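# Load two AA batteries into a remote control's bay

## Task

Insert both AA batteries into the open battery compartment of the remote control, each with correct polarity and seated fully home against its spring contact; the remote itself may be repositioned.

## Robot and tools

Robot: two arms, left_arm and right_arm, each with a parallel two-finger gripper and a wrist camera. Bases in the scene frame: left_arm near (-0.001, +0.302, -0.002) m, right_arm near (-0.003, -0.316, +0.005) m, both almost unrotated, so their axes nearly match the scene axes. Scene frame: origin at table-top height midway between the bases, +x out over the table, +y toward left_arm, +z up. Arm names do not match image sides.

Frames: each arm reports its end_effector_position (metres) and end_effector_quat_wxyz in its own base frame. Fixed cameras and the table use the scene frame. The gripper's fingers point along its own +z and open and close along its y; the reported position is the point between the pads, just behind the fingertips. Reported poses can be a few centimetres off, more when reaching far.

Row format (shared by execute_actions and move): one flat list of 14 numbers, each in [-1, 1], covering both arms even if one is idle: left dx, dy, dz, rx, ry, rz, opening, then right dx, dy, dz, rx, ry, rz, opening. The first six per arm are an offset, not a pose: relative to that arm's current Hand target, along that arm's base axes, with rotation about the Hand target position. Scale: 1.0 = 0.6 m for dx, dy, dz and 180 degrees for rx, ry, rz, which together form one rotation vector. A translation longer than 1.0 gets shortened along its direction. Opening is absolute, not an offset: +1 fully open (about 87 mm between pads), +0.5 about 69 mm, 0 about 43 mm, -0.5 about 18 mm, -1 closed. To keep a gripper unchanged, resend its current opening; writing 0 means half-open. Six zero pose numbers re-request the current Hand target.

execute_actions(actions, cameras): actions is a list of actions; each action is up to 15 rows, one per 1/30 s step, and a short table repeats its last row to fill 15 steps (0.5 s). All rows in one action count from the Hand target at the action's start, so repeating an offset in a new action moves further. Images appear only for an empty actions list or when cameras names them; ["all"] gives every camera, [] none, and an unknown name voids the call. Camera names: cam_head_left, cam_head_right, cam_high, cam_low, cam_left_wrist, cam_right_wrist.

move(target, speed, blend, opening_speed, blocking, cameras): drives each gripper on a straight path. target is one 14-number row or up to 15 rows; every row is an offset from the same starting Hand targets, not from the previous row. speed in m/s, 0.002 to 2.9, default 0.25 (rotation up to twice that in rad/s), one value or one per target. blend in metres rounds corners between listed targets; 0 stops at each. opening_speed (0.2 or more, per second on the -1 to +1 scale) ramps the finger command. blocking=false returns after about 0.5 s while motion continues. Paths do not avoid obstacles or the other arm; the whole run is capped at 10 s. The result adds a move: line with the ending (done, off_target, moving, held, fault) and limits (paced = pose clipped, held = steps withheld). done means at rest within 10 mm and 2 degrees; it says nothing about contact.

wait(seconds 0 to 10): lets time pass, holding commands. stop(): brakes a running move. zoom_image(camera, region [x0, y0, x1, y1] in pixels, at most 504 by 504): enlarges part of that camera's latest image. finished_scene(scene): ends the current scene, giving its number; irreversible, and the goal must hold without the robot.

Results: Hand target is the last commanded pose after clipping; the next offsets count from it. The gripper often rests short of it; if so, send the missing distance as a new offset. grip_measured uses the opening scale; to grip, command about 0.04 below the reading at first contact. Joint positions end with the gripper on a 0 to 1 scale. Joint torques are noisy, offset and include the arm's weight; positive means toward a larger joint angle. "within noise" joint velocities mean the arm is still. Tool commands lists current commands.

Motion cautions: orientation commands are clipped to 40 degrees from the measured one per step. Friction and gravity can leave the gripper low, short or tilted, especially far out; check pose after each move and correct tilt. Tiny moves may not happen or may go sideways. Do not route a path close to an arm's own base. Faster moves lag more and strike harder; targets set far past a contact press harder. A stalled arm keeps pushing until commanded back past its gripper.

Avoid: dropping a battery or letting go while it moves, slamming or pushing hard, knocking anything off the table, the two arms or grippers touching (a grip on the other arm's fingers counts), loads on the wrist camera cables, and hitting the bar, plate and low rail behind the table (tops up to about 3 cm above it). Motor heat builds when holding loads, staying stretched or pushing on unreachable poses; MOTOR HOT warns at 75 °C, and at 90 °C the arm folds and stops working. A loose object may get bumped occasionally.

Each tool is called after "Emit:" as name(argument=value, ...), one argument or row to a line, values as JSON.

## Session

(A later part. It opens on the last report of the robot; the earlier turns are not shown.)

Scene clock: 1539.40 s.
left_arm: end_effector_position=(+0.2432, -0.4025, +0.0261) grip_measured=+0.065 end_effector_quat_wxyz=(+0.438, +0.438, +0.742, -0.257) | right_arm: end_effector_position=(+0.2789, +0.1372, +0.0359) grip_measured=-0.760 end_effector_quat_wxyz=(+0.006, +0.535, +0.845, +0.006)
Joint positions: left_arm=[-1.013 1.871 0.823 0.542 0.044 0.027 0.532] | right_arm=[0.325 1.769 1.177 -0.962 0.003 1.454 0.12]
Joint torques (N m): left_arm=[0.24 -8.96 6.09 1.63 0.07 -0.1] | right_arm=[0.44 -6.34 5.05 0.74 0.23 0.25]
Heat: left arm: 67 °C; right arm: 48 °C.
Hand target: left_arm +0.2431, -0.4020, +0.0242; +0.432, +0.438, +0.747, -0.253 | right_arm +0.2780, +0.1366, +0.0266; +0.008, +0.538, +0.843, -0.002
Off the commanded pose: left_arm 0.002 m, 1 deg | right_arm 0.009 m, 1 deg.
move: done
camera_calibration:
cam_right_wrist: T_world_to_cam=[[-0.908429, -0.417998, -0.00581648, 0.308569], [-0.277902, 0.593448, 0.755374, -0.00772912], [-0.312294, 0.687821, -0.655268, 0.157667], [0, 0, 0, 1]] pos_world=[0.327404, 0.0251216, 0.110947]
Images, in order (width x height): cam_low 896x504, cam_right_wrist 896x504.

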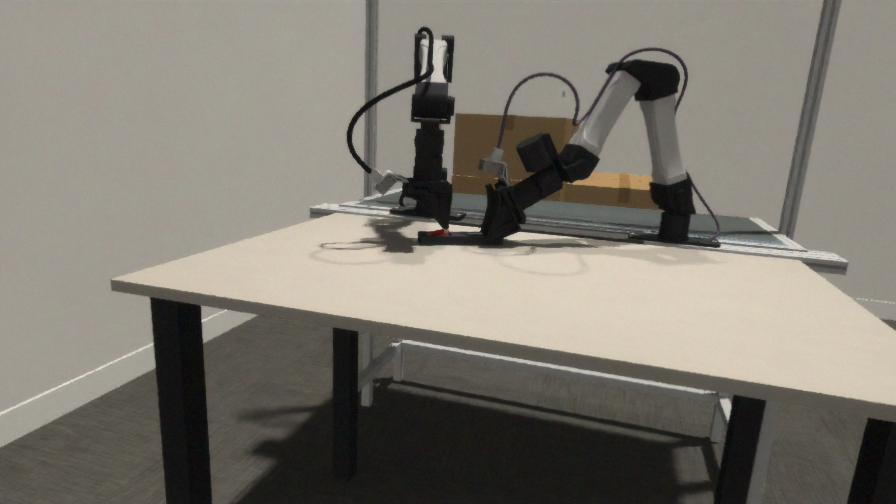

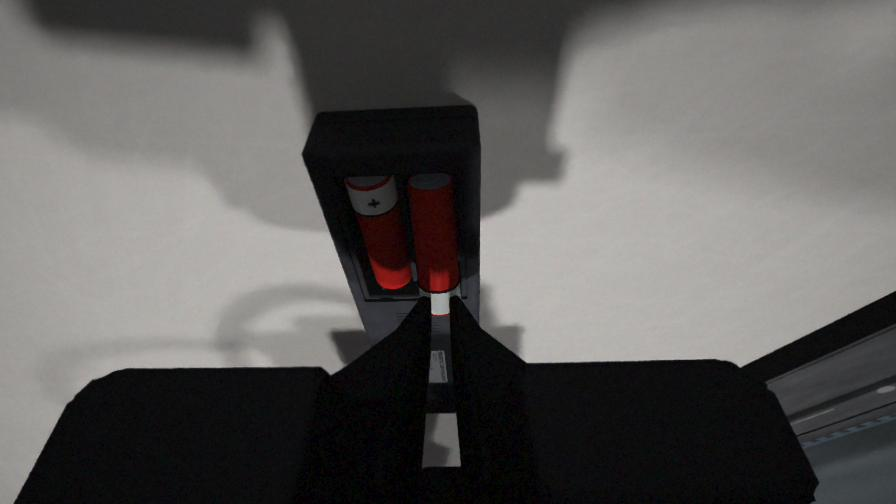

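Emit:
move(
  target=[
    [0,0,0,0,0,0,0.0,-0.006,-0.003,-0.022,0,0,0,-0.76],
    [0,0,0,0,0,0,0.0,-0.012,-0.0057,-0.044,0,0,0,-0.76],
  ],
  speed=0.08,
  cameras=["cam_low", "cam_right_wrist", "cam_left_wrist"],
)

Emit:
zoom_image(
  camera="cam_low",
  region=[415, 205, 465, 245],
)

Emit:
zoom_image(
  camera="cam_right_wrist",
  region=[340, 180, 540, 380],
)

Emit:
zoom_image(
  camera="cam_left_wrist",
  region=[350, 0, 550, 100],
)

Scene clock: 1544.20 s.
left_arm: end_effector_position=(+0.2435, -0.4023, +0.0261) grip_measured=+0.065 end_effector_quat_wxyz=(+0.439, +0.438, +0.742, -0.256) | right_arm: end_effector_position=(+0.2781, +0.1382, +0.0342) grip_measured=-0.759 end_effector_quat_wxyz=(+0.018, +0.534, +0.845, +0.025)
Joint positions: left_arm=[-1.013 1.871 0.823 0.542 0.042 0.027 0.532] | right_arm=[0.325 1.73 1.122 -0.902 -0.004 1.454 0.121]
Joint torques (N m): left_arm=[0.31 -8.8 6.22 1.6 0.06 -0.07] | right_arm=[0.16 -2.24 0.8 1.28 0.31 0.21]
Heat: left arm: 67 °C; right arm: 48 °C.
Hand target: left_arm +0.2430, -0.4021, +0.0242; +0.432, +0.438, +0.747, -0.253 | right_arm +0.2708, +0.1331, +0.0002; +0.008, +0.538, +0.843, -0.002
Off the commanded pose: left_arm 0.002 m, 1 deg | right_arm 0.035 m, 3 deg.
move: off_target (right_arm)
camera_calibration:
cam_left_wrist: T_world_to_cam=[[-0.873729, -0.486348, -0.00798486, 0.0157548], [-0.475211, 0.856993, -0.19934, 0.488584], [0.103792, -0.170375, -0.979898, 0.0764625], [0, 0, 0, 1]] pos_world=[0.23801, -0.398023, 0.172446]
cam_right_wrist: T_world_to_cam=[[-0.907199, -0.417711, -0.0500717, 0.309356], [-0.307903, 0.578137, 0.755614, 0.00323973], [-0.28668, 0.70091, -0.6531, 0.146646], [0, 0, 0, 1]] pos_world=[0.323686, 0.024563, 0.108816]
Images, in order (width x height): cam_low 896x504, cam_left_wrist 896x504, cam_right_wrist 896x504.

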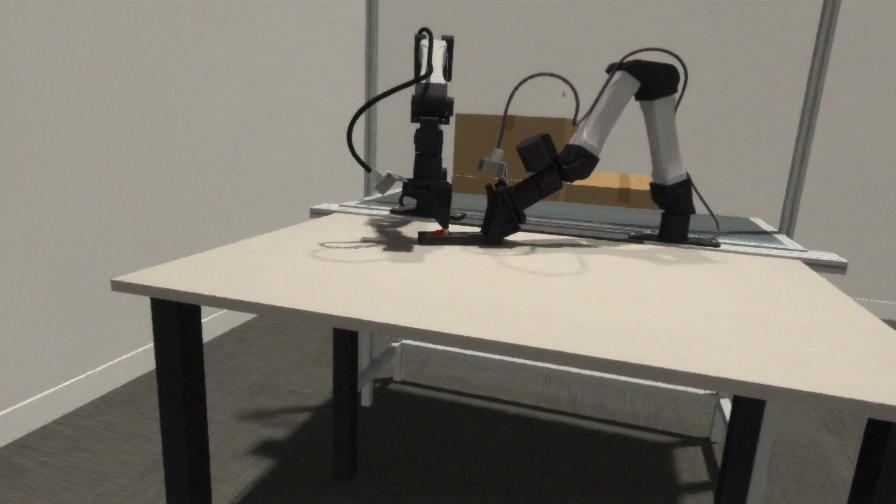

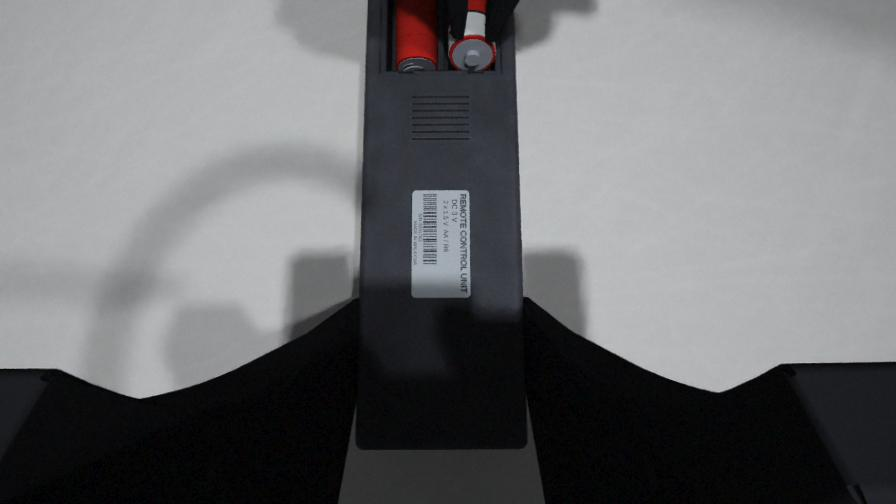

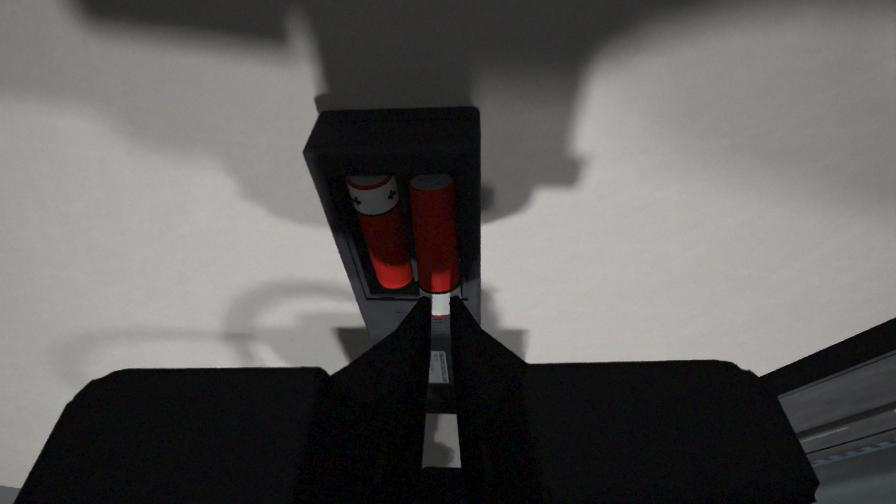

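Scaled by 10.080.

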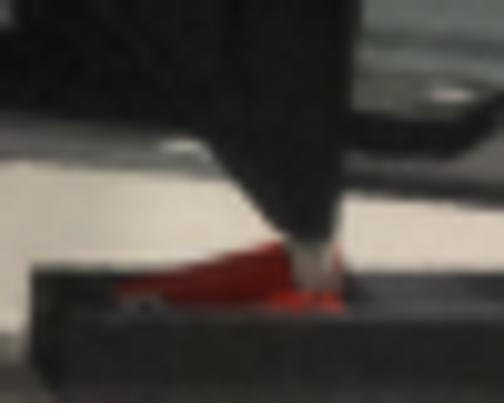

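Scaled by 2.520.

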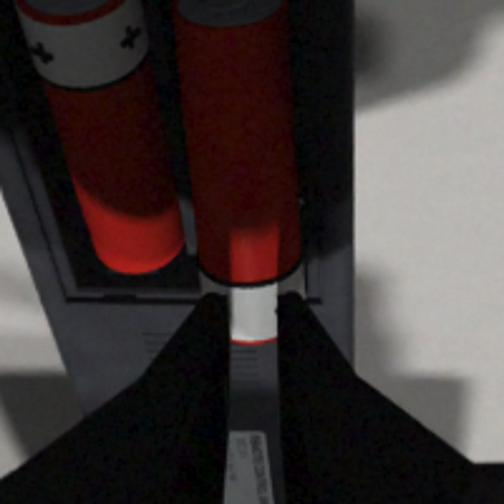

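Scaled by 2.520.

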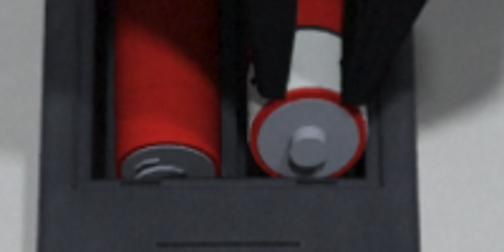

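Emit:
move(
  target=[
    [0,0,0,0,0,0,0.0,0.0108,-0.0225,0,0,0,0,-0.76],
  ],
  speed=0.06,
  cameras=["cam_low", "cam_right_wrist", "cam_left_wrist"],
)

Emit:
zoom_image(
  camera="cam_low",
  region=[415, 205, 465, 245],
)

Emit:
zoom_image(
  camera="cam_right_wrist",
  region=[340, 180, 540, 380],
)

Emit:
zoom_image(
  camera="cam_left_wrist",
  region=[350, 0, 550, 100],
)

Scene clock: 1549.50 s.
left_arm: end_effector_position=(+0.2436, -0.4023, +0.0261) grip_measured=+0.065 end_effector_quat_wxyz=(+0.439, +0.437, +0.742, -0.256) | right_arm: end_effector_position=(+0.2786, +0.1371, +0.0340) grip_measured=-0.759 end_effector_quat_wxyz=(-0.005, +0.536, +0.843, +0.044)
Joint positions: left_arm=[-1.013 1.871 0.823 0.542 0.042 0.027 0.532] | right_arm=[0.287 1.736 1.116 -0.891 -0.066 1.42 0.121]
Joint torques (N m): left_arm=[0.23 -9.05 6.3 1.58 0.05 -0.11] | right_arm=[-0.75 -2.09 2.5 1.13 0.93 0.07]
Heat: left arm: 67 °C; right arm: 47 °C.
Hand target: left_arm +0.2431, -0.4020, +0.0242; +0.432, +0.438, +0.747, -0.253 | right_arm +0.2774, +0.1197, +0.0003; +0.008, +0.538, +0.843, -0.002
Off the commanded pose: left_arm 0.002 m, 1 deg | right_arm 0.038 m, 6 deg.
move: off_target (right_arm)
camera_calibration:
cam_left_wrist: T_world_to_cam=[[-0.873568, -0.486632, -0.00823697, 0.0156476], [-0.47544, 0.856853, -0.199398, 0.488592], [0.104091, -0.170271, -0.979884, 0.0764301], [0, 0, 0, 1]] pos_world=[0.23801, -0.398023, 0.172446]
cam_right_wrist: T_world_to_cam=[[-0.908722, -0.413476, -0.0571189, 0.309447], [-0.292939, 0.534271, 0.792932, 0.00468174], [-0.297341, 0.737287, -0.606627, 0.143858], [0, 0, 0, 1]] pos_world=[0.325347, 0.0193827, 0.101231]
Images, in order (width x height): cam_low 896x504, cam_left_wrist 896x504, cam_right_wrist 896x504.

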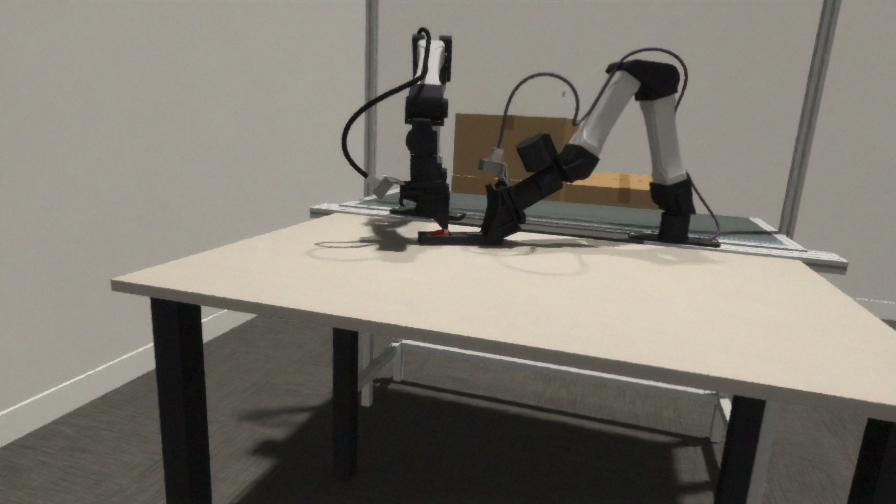

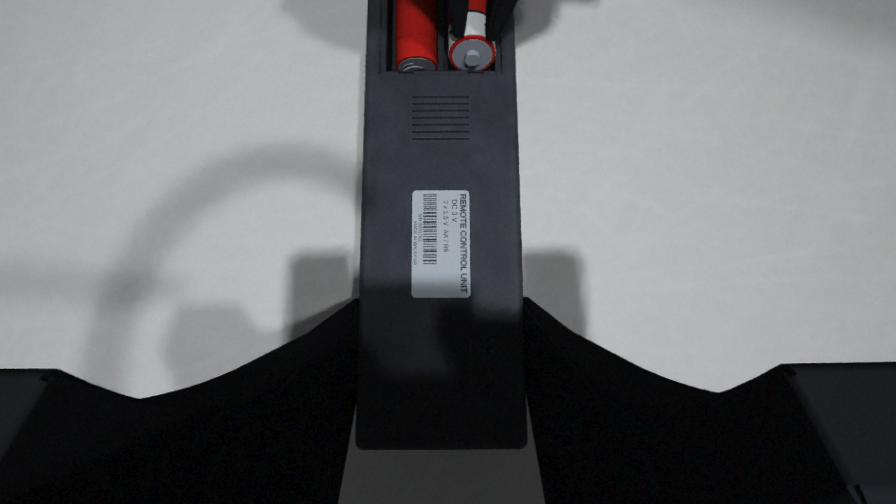

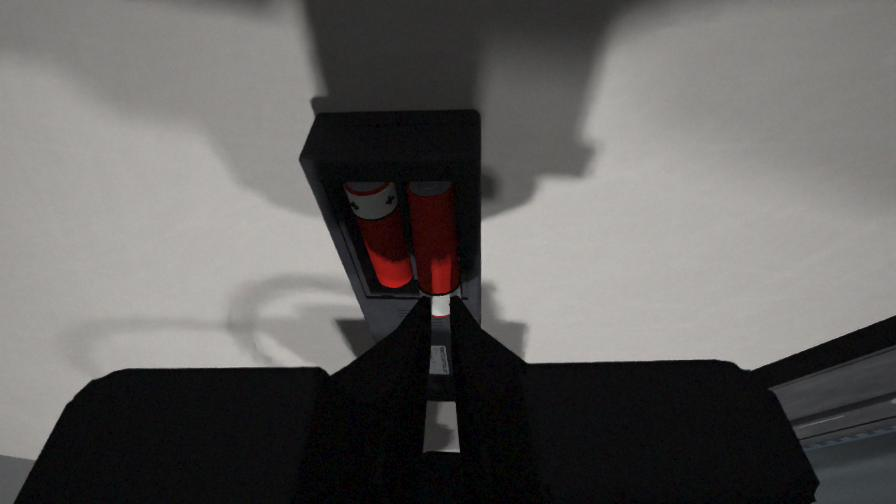

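Scaled by 10.080.

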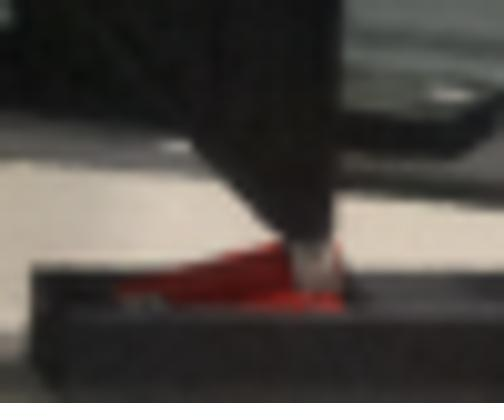

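Scaled by 2.520.

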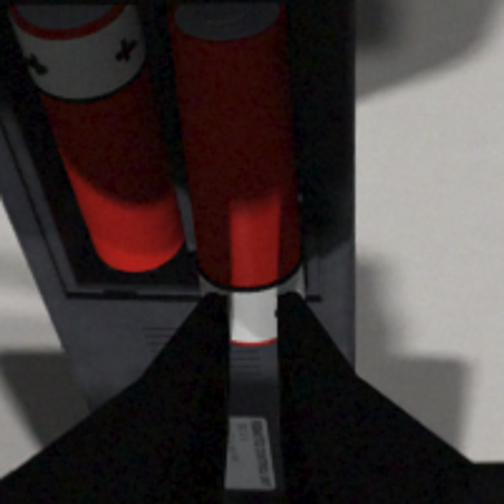

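Scaled by 2.520.

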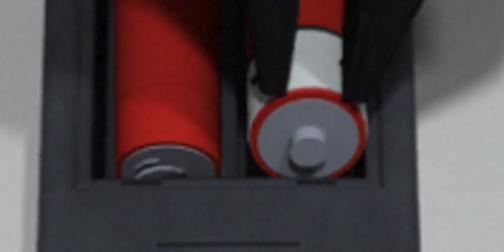

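Emit:
move(
  target=[
    [0,0,0,0,0,0,0.0,0.0144,-0.03,0,0,0,0,-0.76],
  ],
  speed=0.06,
  cameras=["cam_low", "cam_left_wrist"],
)

Emit:
zoom_image(
  camera="cam_low",
  region=[415, 205, 465, 245],
)

Emit:
zoom_image(
  camera="cam_left_wrist",
  region=[350, 0, 550, 100],
)

Scene clock: 1553.93 s.
left_arm: end_effector_position=(+0.2436, -0.4023, +0.0261) grip_measured=+0.065 end_effector_quat_wxyz=(+0.439, +0.437, +0.742, -0.256) | right_arm: end_effector_position=(+0.2862, +0.1232, +0.0302) grip_measured=-0.759 end_effector_quat_wxyz=(-0.011, +0.535, +0.843, +0.051)
Joint positions: left_arm=[-1.013 1.871 0.823 0.542 0.042 0.027 0.532] | right_arm=[0.227 1.756 1.12 -0.878 -0.087 1.361 0.121]
Joint torques (N m): left_arm=[0.03 -8.73 6.48 1.59 0.08 -0.19] | right_arm=[-1.07 -2.66 3.89 0.95 1.12 0.01]
Heat: left arm: 67 °C; right arm: 47 °C.
Hand target: left_arm +0.2431, -0.4020, +0.0242; +0.432, +0.438, +0.747, -0.253 | right_arm +0.2859, +0.1017, +0.0002; +0.008, +0.538, +0.843, -0.002
Off the commanded pose: left_arm 0.002 m, 1 deg | right_arm 0.037 m, 6 deg.
move: off_target (right_arm)
camera_calibration:
cam_left_wrist: T_world_to_cam=[[-0.873568, -0.486632, -0.00823697, 0.0156476], [-0.47544, 0.856853, -0.199398, 0.488592], [0.104091, -0.170271, -0.979884, 0.0764301], [0, 0, 0, 1]] pos_world=[0.23801, -0.398023, 0.172446]
Images, in order (width x height): cam_low 896x504, cam_left_wrist 896x504.

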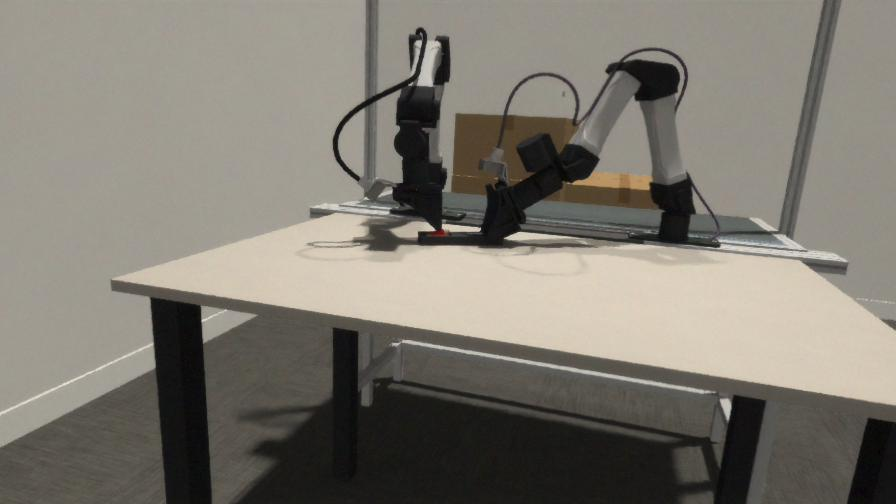

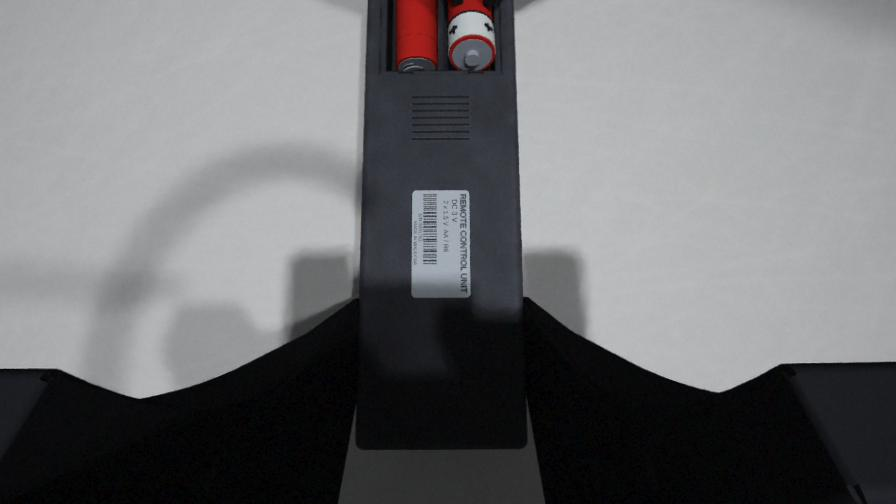

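Scaled by 10.080.

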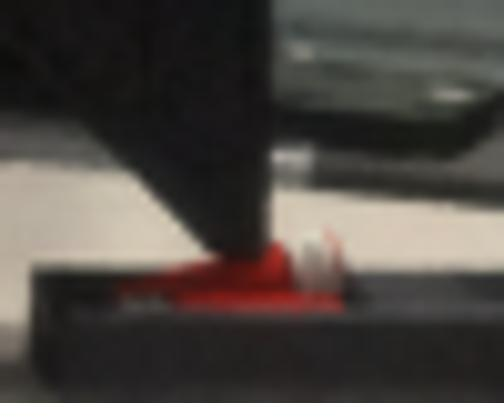

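Scaled by 2.520.

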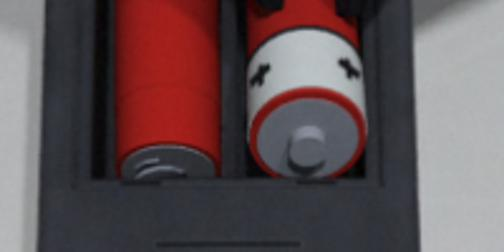

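Emit:
move(
  target=[
    [0,0,0,0,0,0,0.0,0,0,0.05,0,0,0,-0.76],
    [0,0,0,0,0,0,0.0,-0.0122,0.058,0.12,0,0,0,-0.45],
    [0,0,0,0,0,0,0.0,-0.0122,0.058,0.06,0,0,0,-0.45],
  ],
  speed=0.1,
  cameras=["cam_low", "cam_left_wrist", "cam_right_wrist"],
)

Emit:
zoom_image(
  camera="cam_low",
  region=[415, 205, 465, 245],
)

Emit:
zoom_image(
  camera="cam_right_wrist",
  region=[340, 180, 540, 380],
)

Scene clock: 1573.07 s.
left_arm: end_effector_position=(+0.2435, -0.4023, +0.0261) grip_measured=+0.065 end_effector_quat_wxyz=(+0.439, +0.438, +0.742, -0.256) | right_arm: end_effector_position=(+0.2797, +0.1373, +0.0426) grip_measured=-0.450 end_effector_quat_wxyz=(+0.007, +0.534, +0.845, +0.006)
Joint positions: left_arm=[-1.013 1.871 0.823 0.542 0.042 0.027 0.532] | right_arm=[0.325 1.763 1.199 -0.989 0.003 1.453 0.275]
Joint torques (N m): left_arm=[0.24 -8.94 6.26 1.59 0.05 -0.16] | right_arm=[0.39 -6.78 5.63 0.63 0.23 0.25]
Heat: left arm: 67 °C; right arm: 46 °C.
Hand target: left_arm +0.2430, -0.4020, +0.0242; +0.432, +0.438, +0.747, -0.253 | right_arm +0.2786, +0.1365, +0.0363; +0.008, +0.538, +0.843, -0.002
Off the commanded pose: left_arm 0.002 m, 1 deg | right_arm 0.007 m, 1 deg.
move: done; target 2's new opening was sent with right_arm's hand 0.013 m and 2 deg from that target
camera_calibration:
cam_left_wrist: T_world_to_cam=[[-0.873729, -0.486348, -0.00798486, 0.0157548], [-0.475211, 0.856993, -0.19934, 0.488584], [0.103792, -0.170375, -0.979898, 0.0764625], [0, 0, 0, 1]] pos_world=[0.23801, -0.398023, 0.172446]
cam_right_wrist: T_world_to_cam=[[-0.908106, -0.418702, -0.00569656, 0.309316], [-0.278399, 0.593536, 0.755122, -0.0125703], [-0.31279, 0.687317, -0.65556, 0.162446], [0, 0, 0, 1]] pos_world=[0.328204, 0.0253202, 0.117747]
Images, in order (width x height): cam_low 896x504, cam_left_wrist 896x504, cam_right_wrist 896x504.

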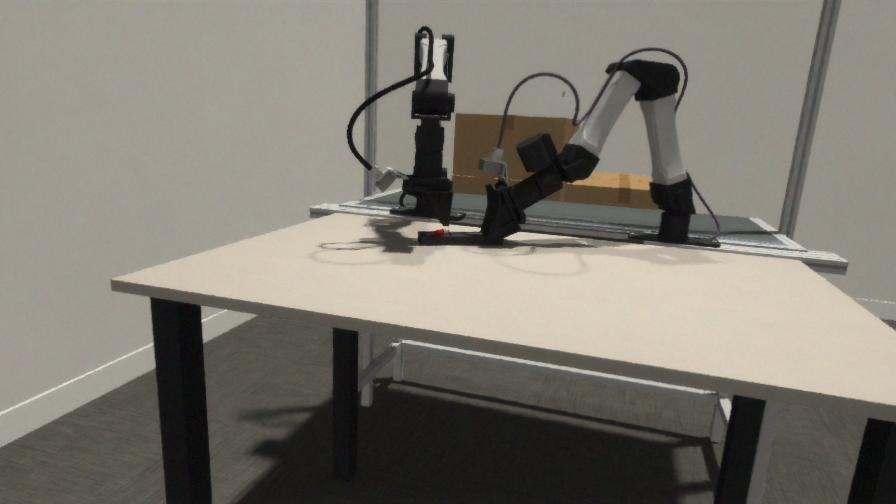

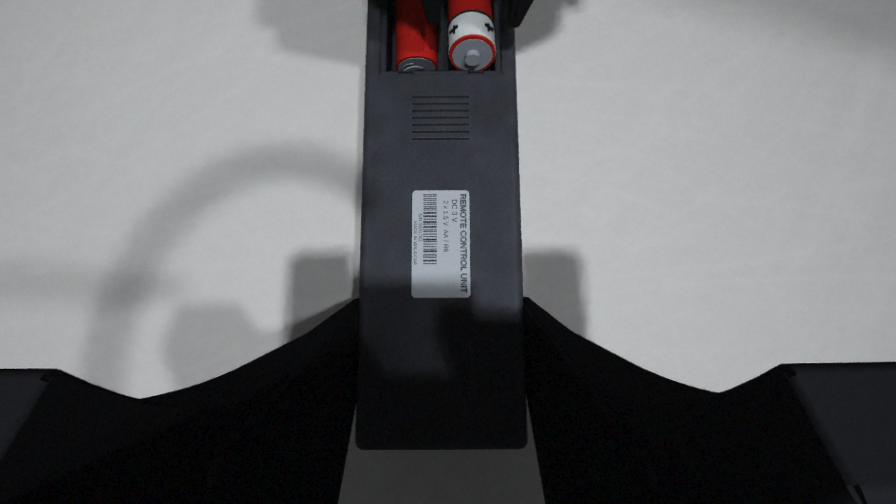

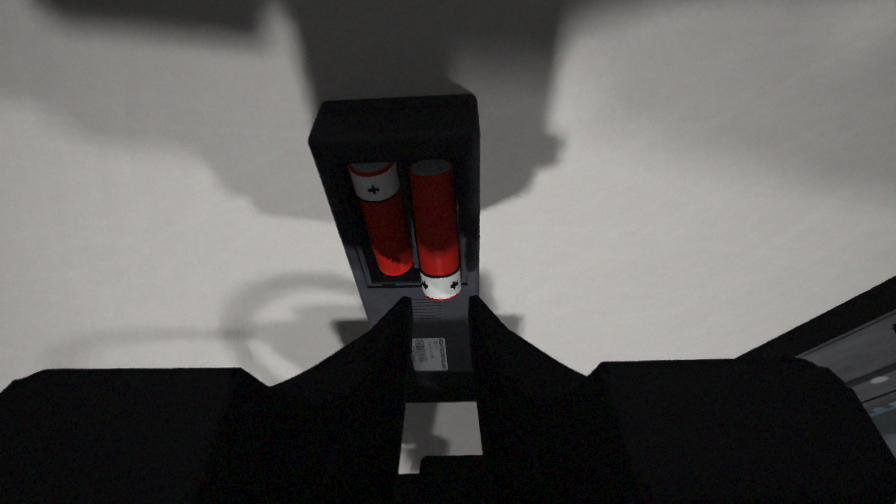

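Scaled by 10.080.

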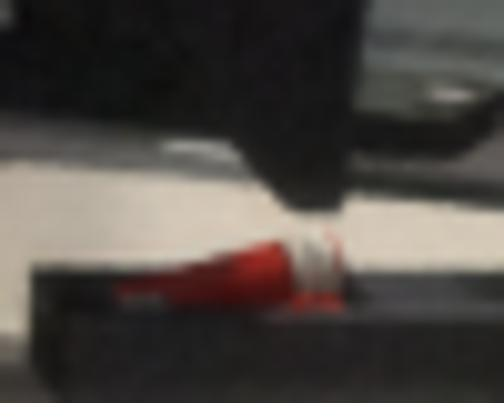

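Scaled by 2.520.

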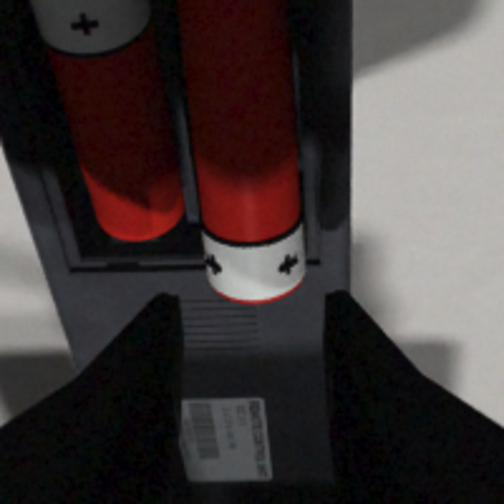

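Emit:
move(
  target=[
    [0,0,0,0,0,0,0.0,0.0018,-0.0038,-0.0175,0,0,0,-0.45],
  ],
  speed=0.08,
  cameras=["cam_low", "cam_left_wrist", "cam_right_wrist"],
)

Emit:
zoom_image(
  camera="cam_low",
  region=[415, 205, 465, 245],
)

Emit:
zoom_image(
  camera="cam_right_wrist",
  region=[340, 180, 540, 380],
)

Emit:
zoom_image(
  camera="cam_left_wrist",
  region=[350, 0, 550, 100],
)

Scene clock: 1577.73 s.
left_arm: end_effector_position=(+0.2435, -0.4023, +0.0261) grip_measured=+0.065 end_effector_quat_wxyz=(+0.439, +0.438, +0.742, -0.256) | right_arm: end_effector_position=(+0.2805, +0.1376, +0.0324) grip_measured=-0.450 end_effector_quat_wxyz=(+0.007, +0.534, +0.845, +0.006)
Joint positions: left_arm=[-1.013 1.871 0.823 0.542 0.042 0.027 0.532] | right_arm=[0.325 1.778 1.174 -0.948 0.003 1.453 0.275]
Joint torques (N m): left_arm=[0.17 -9.02 6.27 1.59 0.07 -0.13] | right_arm=[-0.38 -6.8 5.5 0.6 0.23 0.17]
Heat: left arm: 67 °C; right arm: 46 °C.
Hand target: left_arm +0.2430, -0.4020, +0.0242; +0.432, +0.438, +0.747, -0.253 | right_arm +0.2798, +0.1342, +0.0258; +0.008, +0.538, +0.843, -0.002
Off the commanded pose: left_arm 0.002 m, 1 deg | right_arm 0.008 m, 1 deg.
move: done
camera_calibration:
cam_left_wrist: T_world_to_cam=[[-0.873729, -0.486348, -0.00798486, 0.0157548], [-0.475211, 0.856993, -0.19934, 0.488584], [0.103792, -0.170375, -0.979898, 0.0764625], [0, 0, 0, 1]] pos_world=[0.23801, -0.398023, 0.172446]
cam_right_wrist: T_world_to_cam=[[-0.908106, -0.418678, -0.00725491, 0.310148], [-0.279508, 0.593165, 0.755004, -0.00440396], [-0.3118, 0.687651, -0.65568, 0.155519], [0, 0, 0, 1]] pos_world=[0.328907, 0.0255212, 0.107546]
Images, in order (width x height): cam_low 896x504, cam_left_wrist 896x504, cam_right_wrist 896x504.

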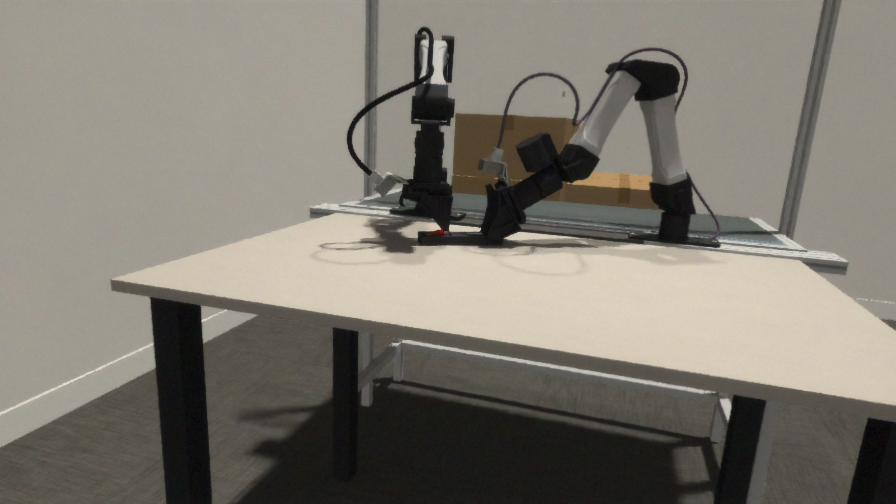

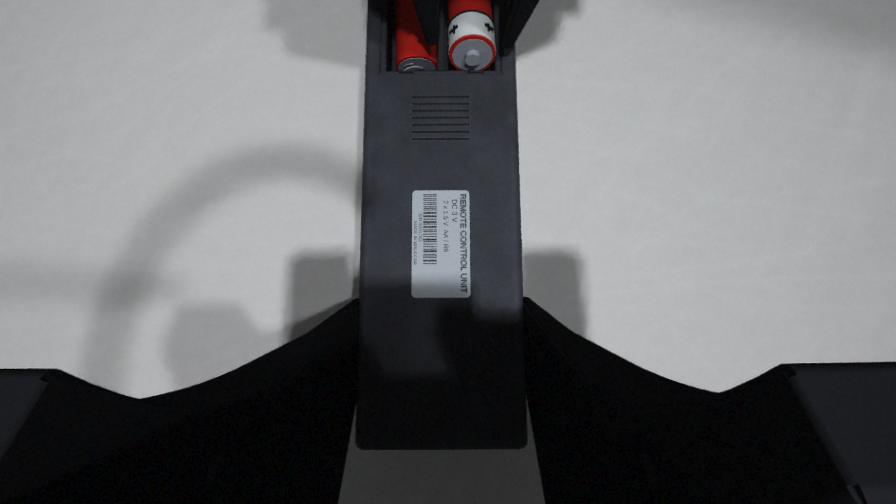

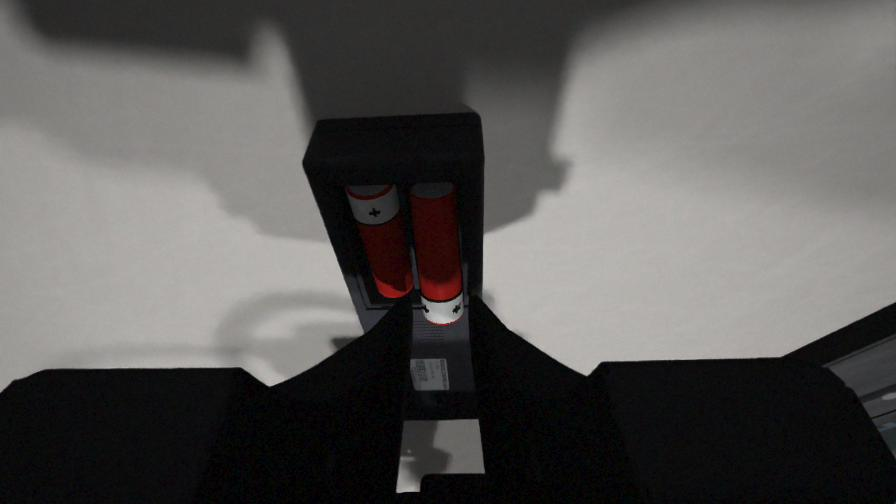

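Scaled by 10.080.

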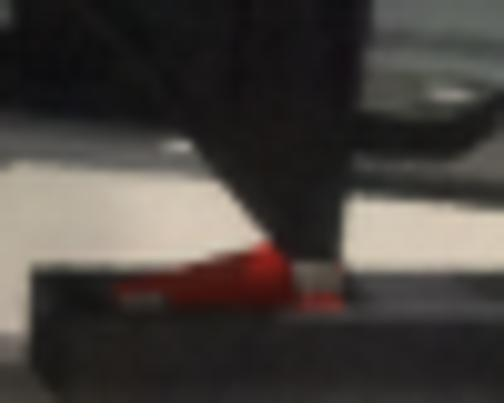

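Scaled by 2.520.

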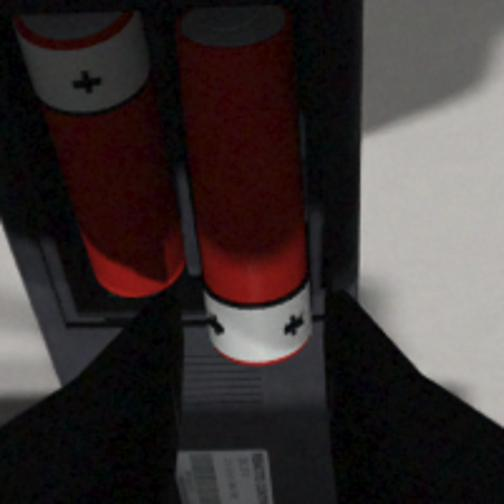

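Scaled by 2.520.

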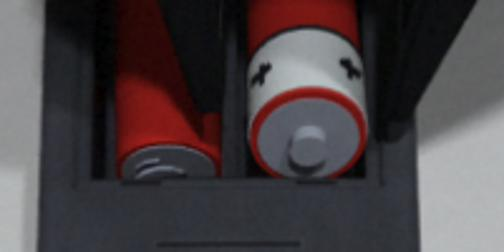

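Emit:
move(
  target=[
    [0,0,0,0,0,0,0.0,0,0,-0.006,0,0,0,-0.45],
    [0,0,0,0,0,0,0.0,0,0,-0.006,0,0,0,-0.7],
  ],
  speed=0.06,
  opening_speed=0.4,
  cameras=["cam_low", "cam_left_wrist", "cam_right_wrist"],
)

Emit:
zoom_image(
  camera="cam_low",
  region=[415, 205, 465, 245],
)

Emit:
zoom_image(
  camera="cam_left_wrist",
  region=[350, 0, 550, 100],
)

Scene clock: 1583.20 s.
left_arm: end_effector_position=(+0.2438, -0.4022, +0.0261) grip_measured=+0.065 end_effector_quat_wxyz=(+0.439, +0.437, +0.742, -0.255) | right_arm: end_effector_position=(+0.2806, +0.1375, +0.0289) grip_measured=-0.594 end_effector_quat_wxyz=(+0.007, +0.534, +0.845, +0.006)
Joint positions: left_arm=[-1.013 1.871 0.823 0.542 0.04 0.027 0.532] | right_arm=[0.325 1.783 1.165 -0.934 0.003 1.453 0.203]
Joint torques (N m): left_arm=[-0.06 -9.01 6.27 1.62 0.07 -0.17] | right_arm=[-0.38 -6.79 5.46 0.63 0.22 0.17]
Heat: left arm: 66 °C; right arm: 46 °C.
Hand target: left_arm +0.2430, -0.4020, +0.0242; +0.432, +0.438, +0.747, -0.253 | right_arm +0.2798, +0.1342, +0.0221; +0.008, +0.538, +0.843, -0.002
Off the commanded pose: left_arm 0.002 m, 1 deg | right_arm 0.008 m, 1 deg.
move: done
camera_calibration:
cam_left_wrist: T_world_to_cam=[[-0.872935, -0.487754, -0.0089914, 0.015318], [-0.476426, 0.856334, -0.199275, 0.48856], [0.104897, -0.169671, -0.979902, 0.0764873], [0, 0, 0, 1]] pos_world=[0.238111, -0.397922, 0.172446]
cam_right_wrist: T_world_to_cam=[[-0.908086, -0.418716, -0.00758973, 0.310243], [-0.279896, 0.593341, 0.754722, -0.00158011], [-0.311511, 0.687476, -0.656001, 0.153199], [0, 0, 0, 1]] pos_world=[0.329008, 0.0255207, 0.104046]
Images, in order (width x height): cam_low 896x504, cam_left_wrist 896x504, cam_right_wrist 896x504.

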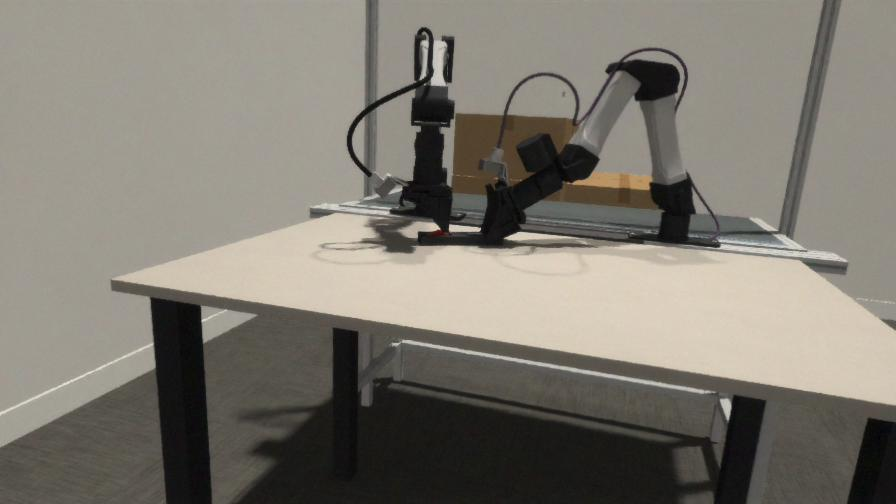

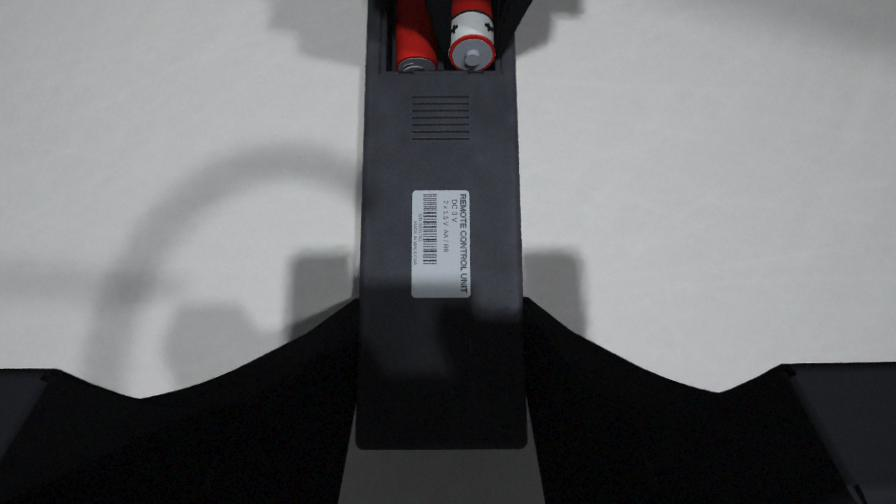

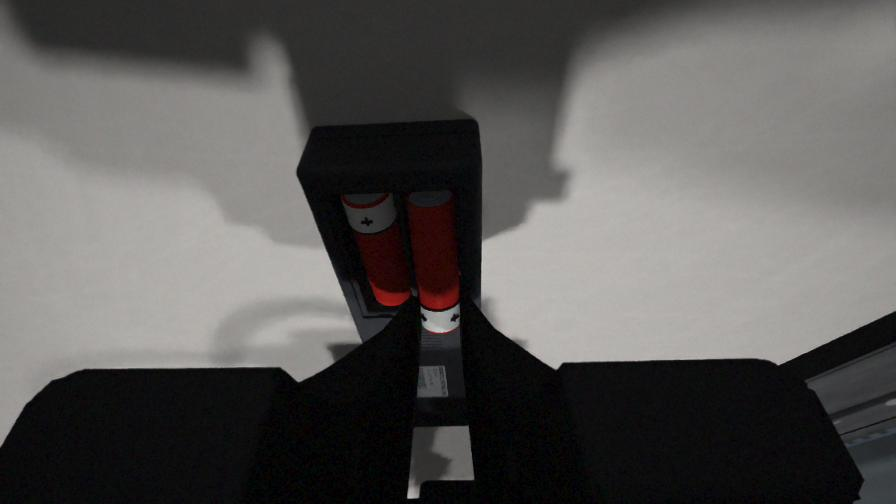

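Scaled by 10.080.

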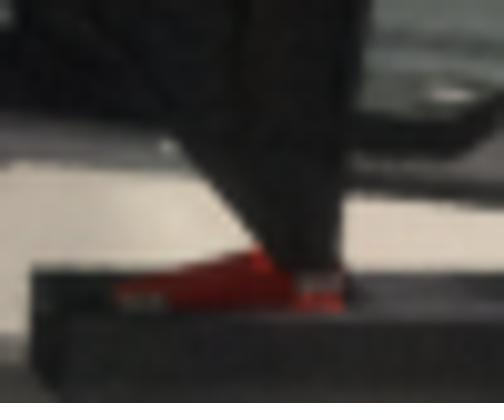

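Scaled by 2.520.

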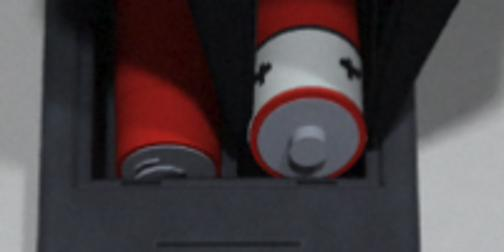

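Emit:
move(
  target=[
    [-0.0094,0.0177,0,0,0,0,0.0,0.0144,-0.03,0.002,0,0,0,-0.7],
  ],
  speed=0.06,
  cameras=["cam_low", "cam_left_wrist"],
)

Emit:
zoom_image(
  camera="cam_low",
  region=[415, 205, 465, 245],
)

Emit:
zoom_image(
  camera="cam_left_wrist",
  region=[350, 0, 550, 100],
)

Scene clock: 1589.00 s.
left_arm: end_effector_position=(+0.2430, -0.4010, +0.0253) grip_measured=+0.065 end_effector_quat_wxyz=(+0.443, +0.436, +0.740, -0.257) | right_arm: end_effector_position=(+0.2802, +0.1361, +0.0308) grip_measured=-0.597 end_effector_quat_wxyz=(-0.017, +0.530, +0.848, +0.024)
Joint positions: left_arm=[-1.013 1.871 0.806 0.57 0.04 0.027 0.532] | right_arm=[0.288 1.786 1.165 -0.935 -0.057 1.405 0.202]
Joint torques (N m): left_arm=[0.14 -12.16 3.55 1.53 0.14 -0.14] | right_arm=[-2.7 -6.45 7.04 0.53 0.85 -0.01]
Heat: left arm: 66 °C; right arm: 47 °C.
Hand target: left_arm +0.2373, -0.3913, +0.0240; +0.431, +0.438, +0.747, -0.253 | right_arm +0.2884, +0.1162, +0.0234; +0.008, +0.538, +0.843, -0.002
Off the commanded pose: left_arm 0.011 m, 2 deg | right_arm 0.023 m, 4 deg.
move: off_target (left_arm, right_arm)
camera_calibration:
cam_left_wrist: T_world_to_cam=[[-0.872878, -0.487848, -0.00945792, 0.0151624], [-0.475289, 0.854472, -0.20971, 0.486266], [0.110388, -0.178556, -0.977718, 0.0710241], [0, 0, 0, 1]] pos_world=[0.236511, -0.395422, 0.17156]
Images, in order (width x height): cam_low 896x504, cam_left_wrist 896x504.

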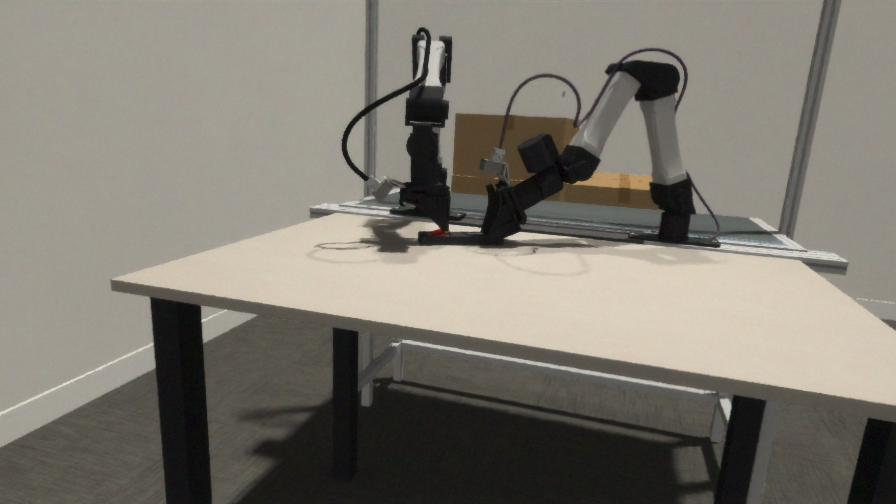

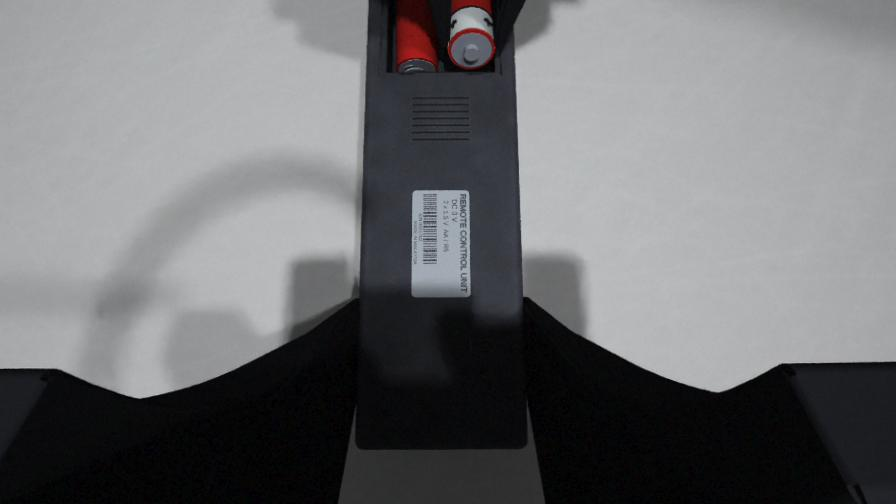

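Scaled by 10.080.

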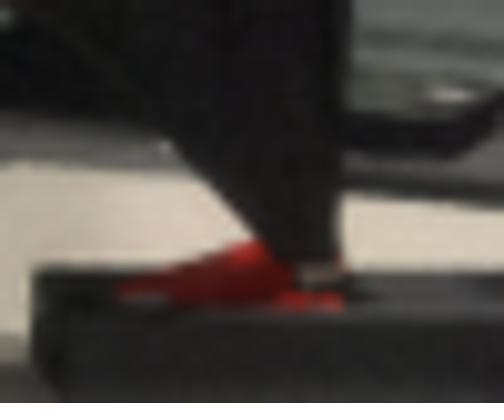

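Scaled by 2.520.

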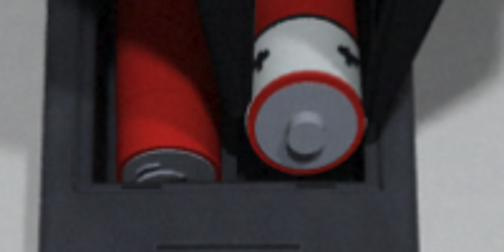

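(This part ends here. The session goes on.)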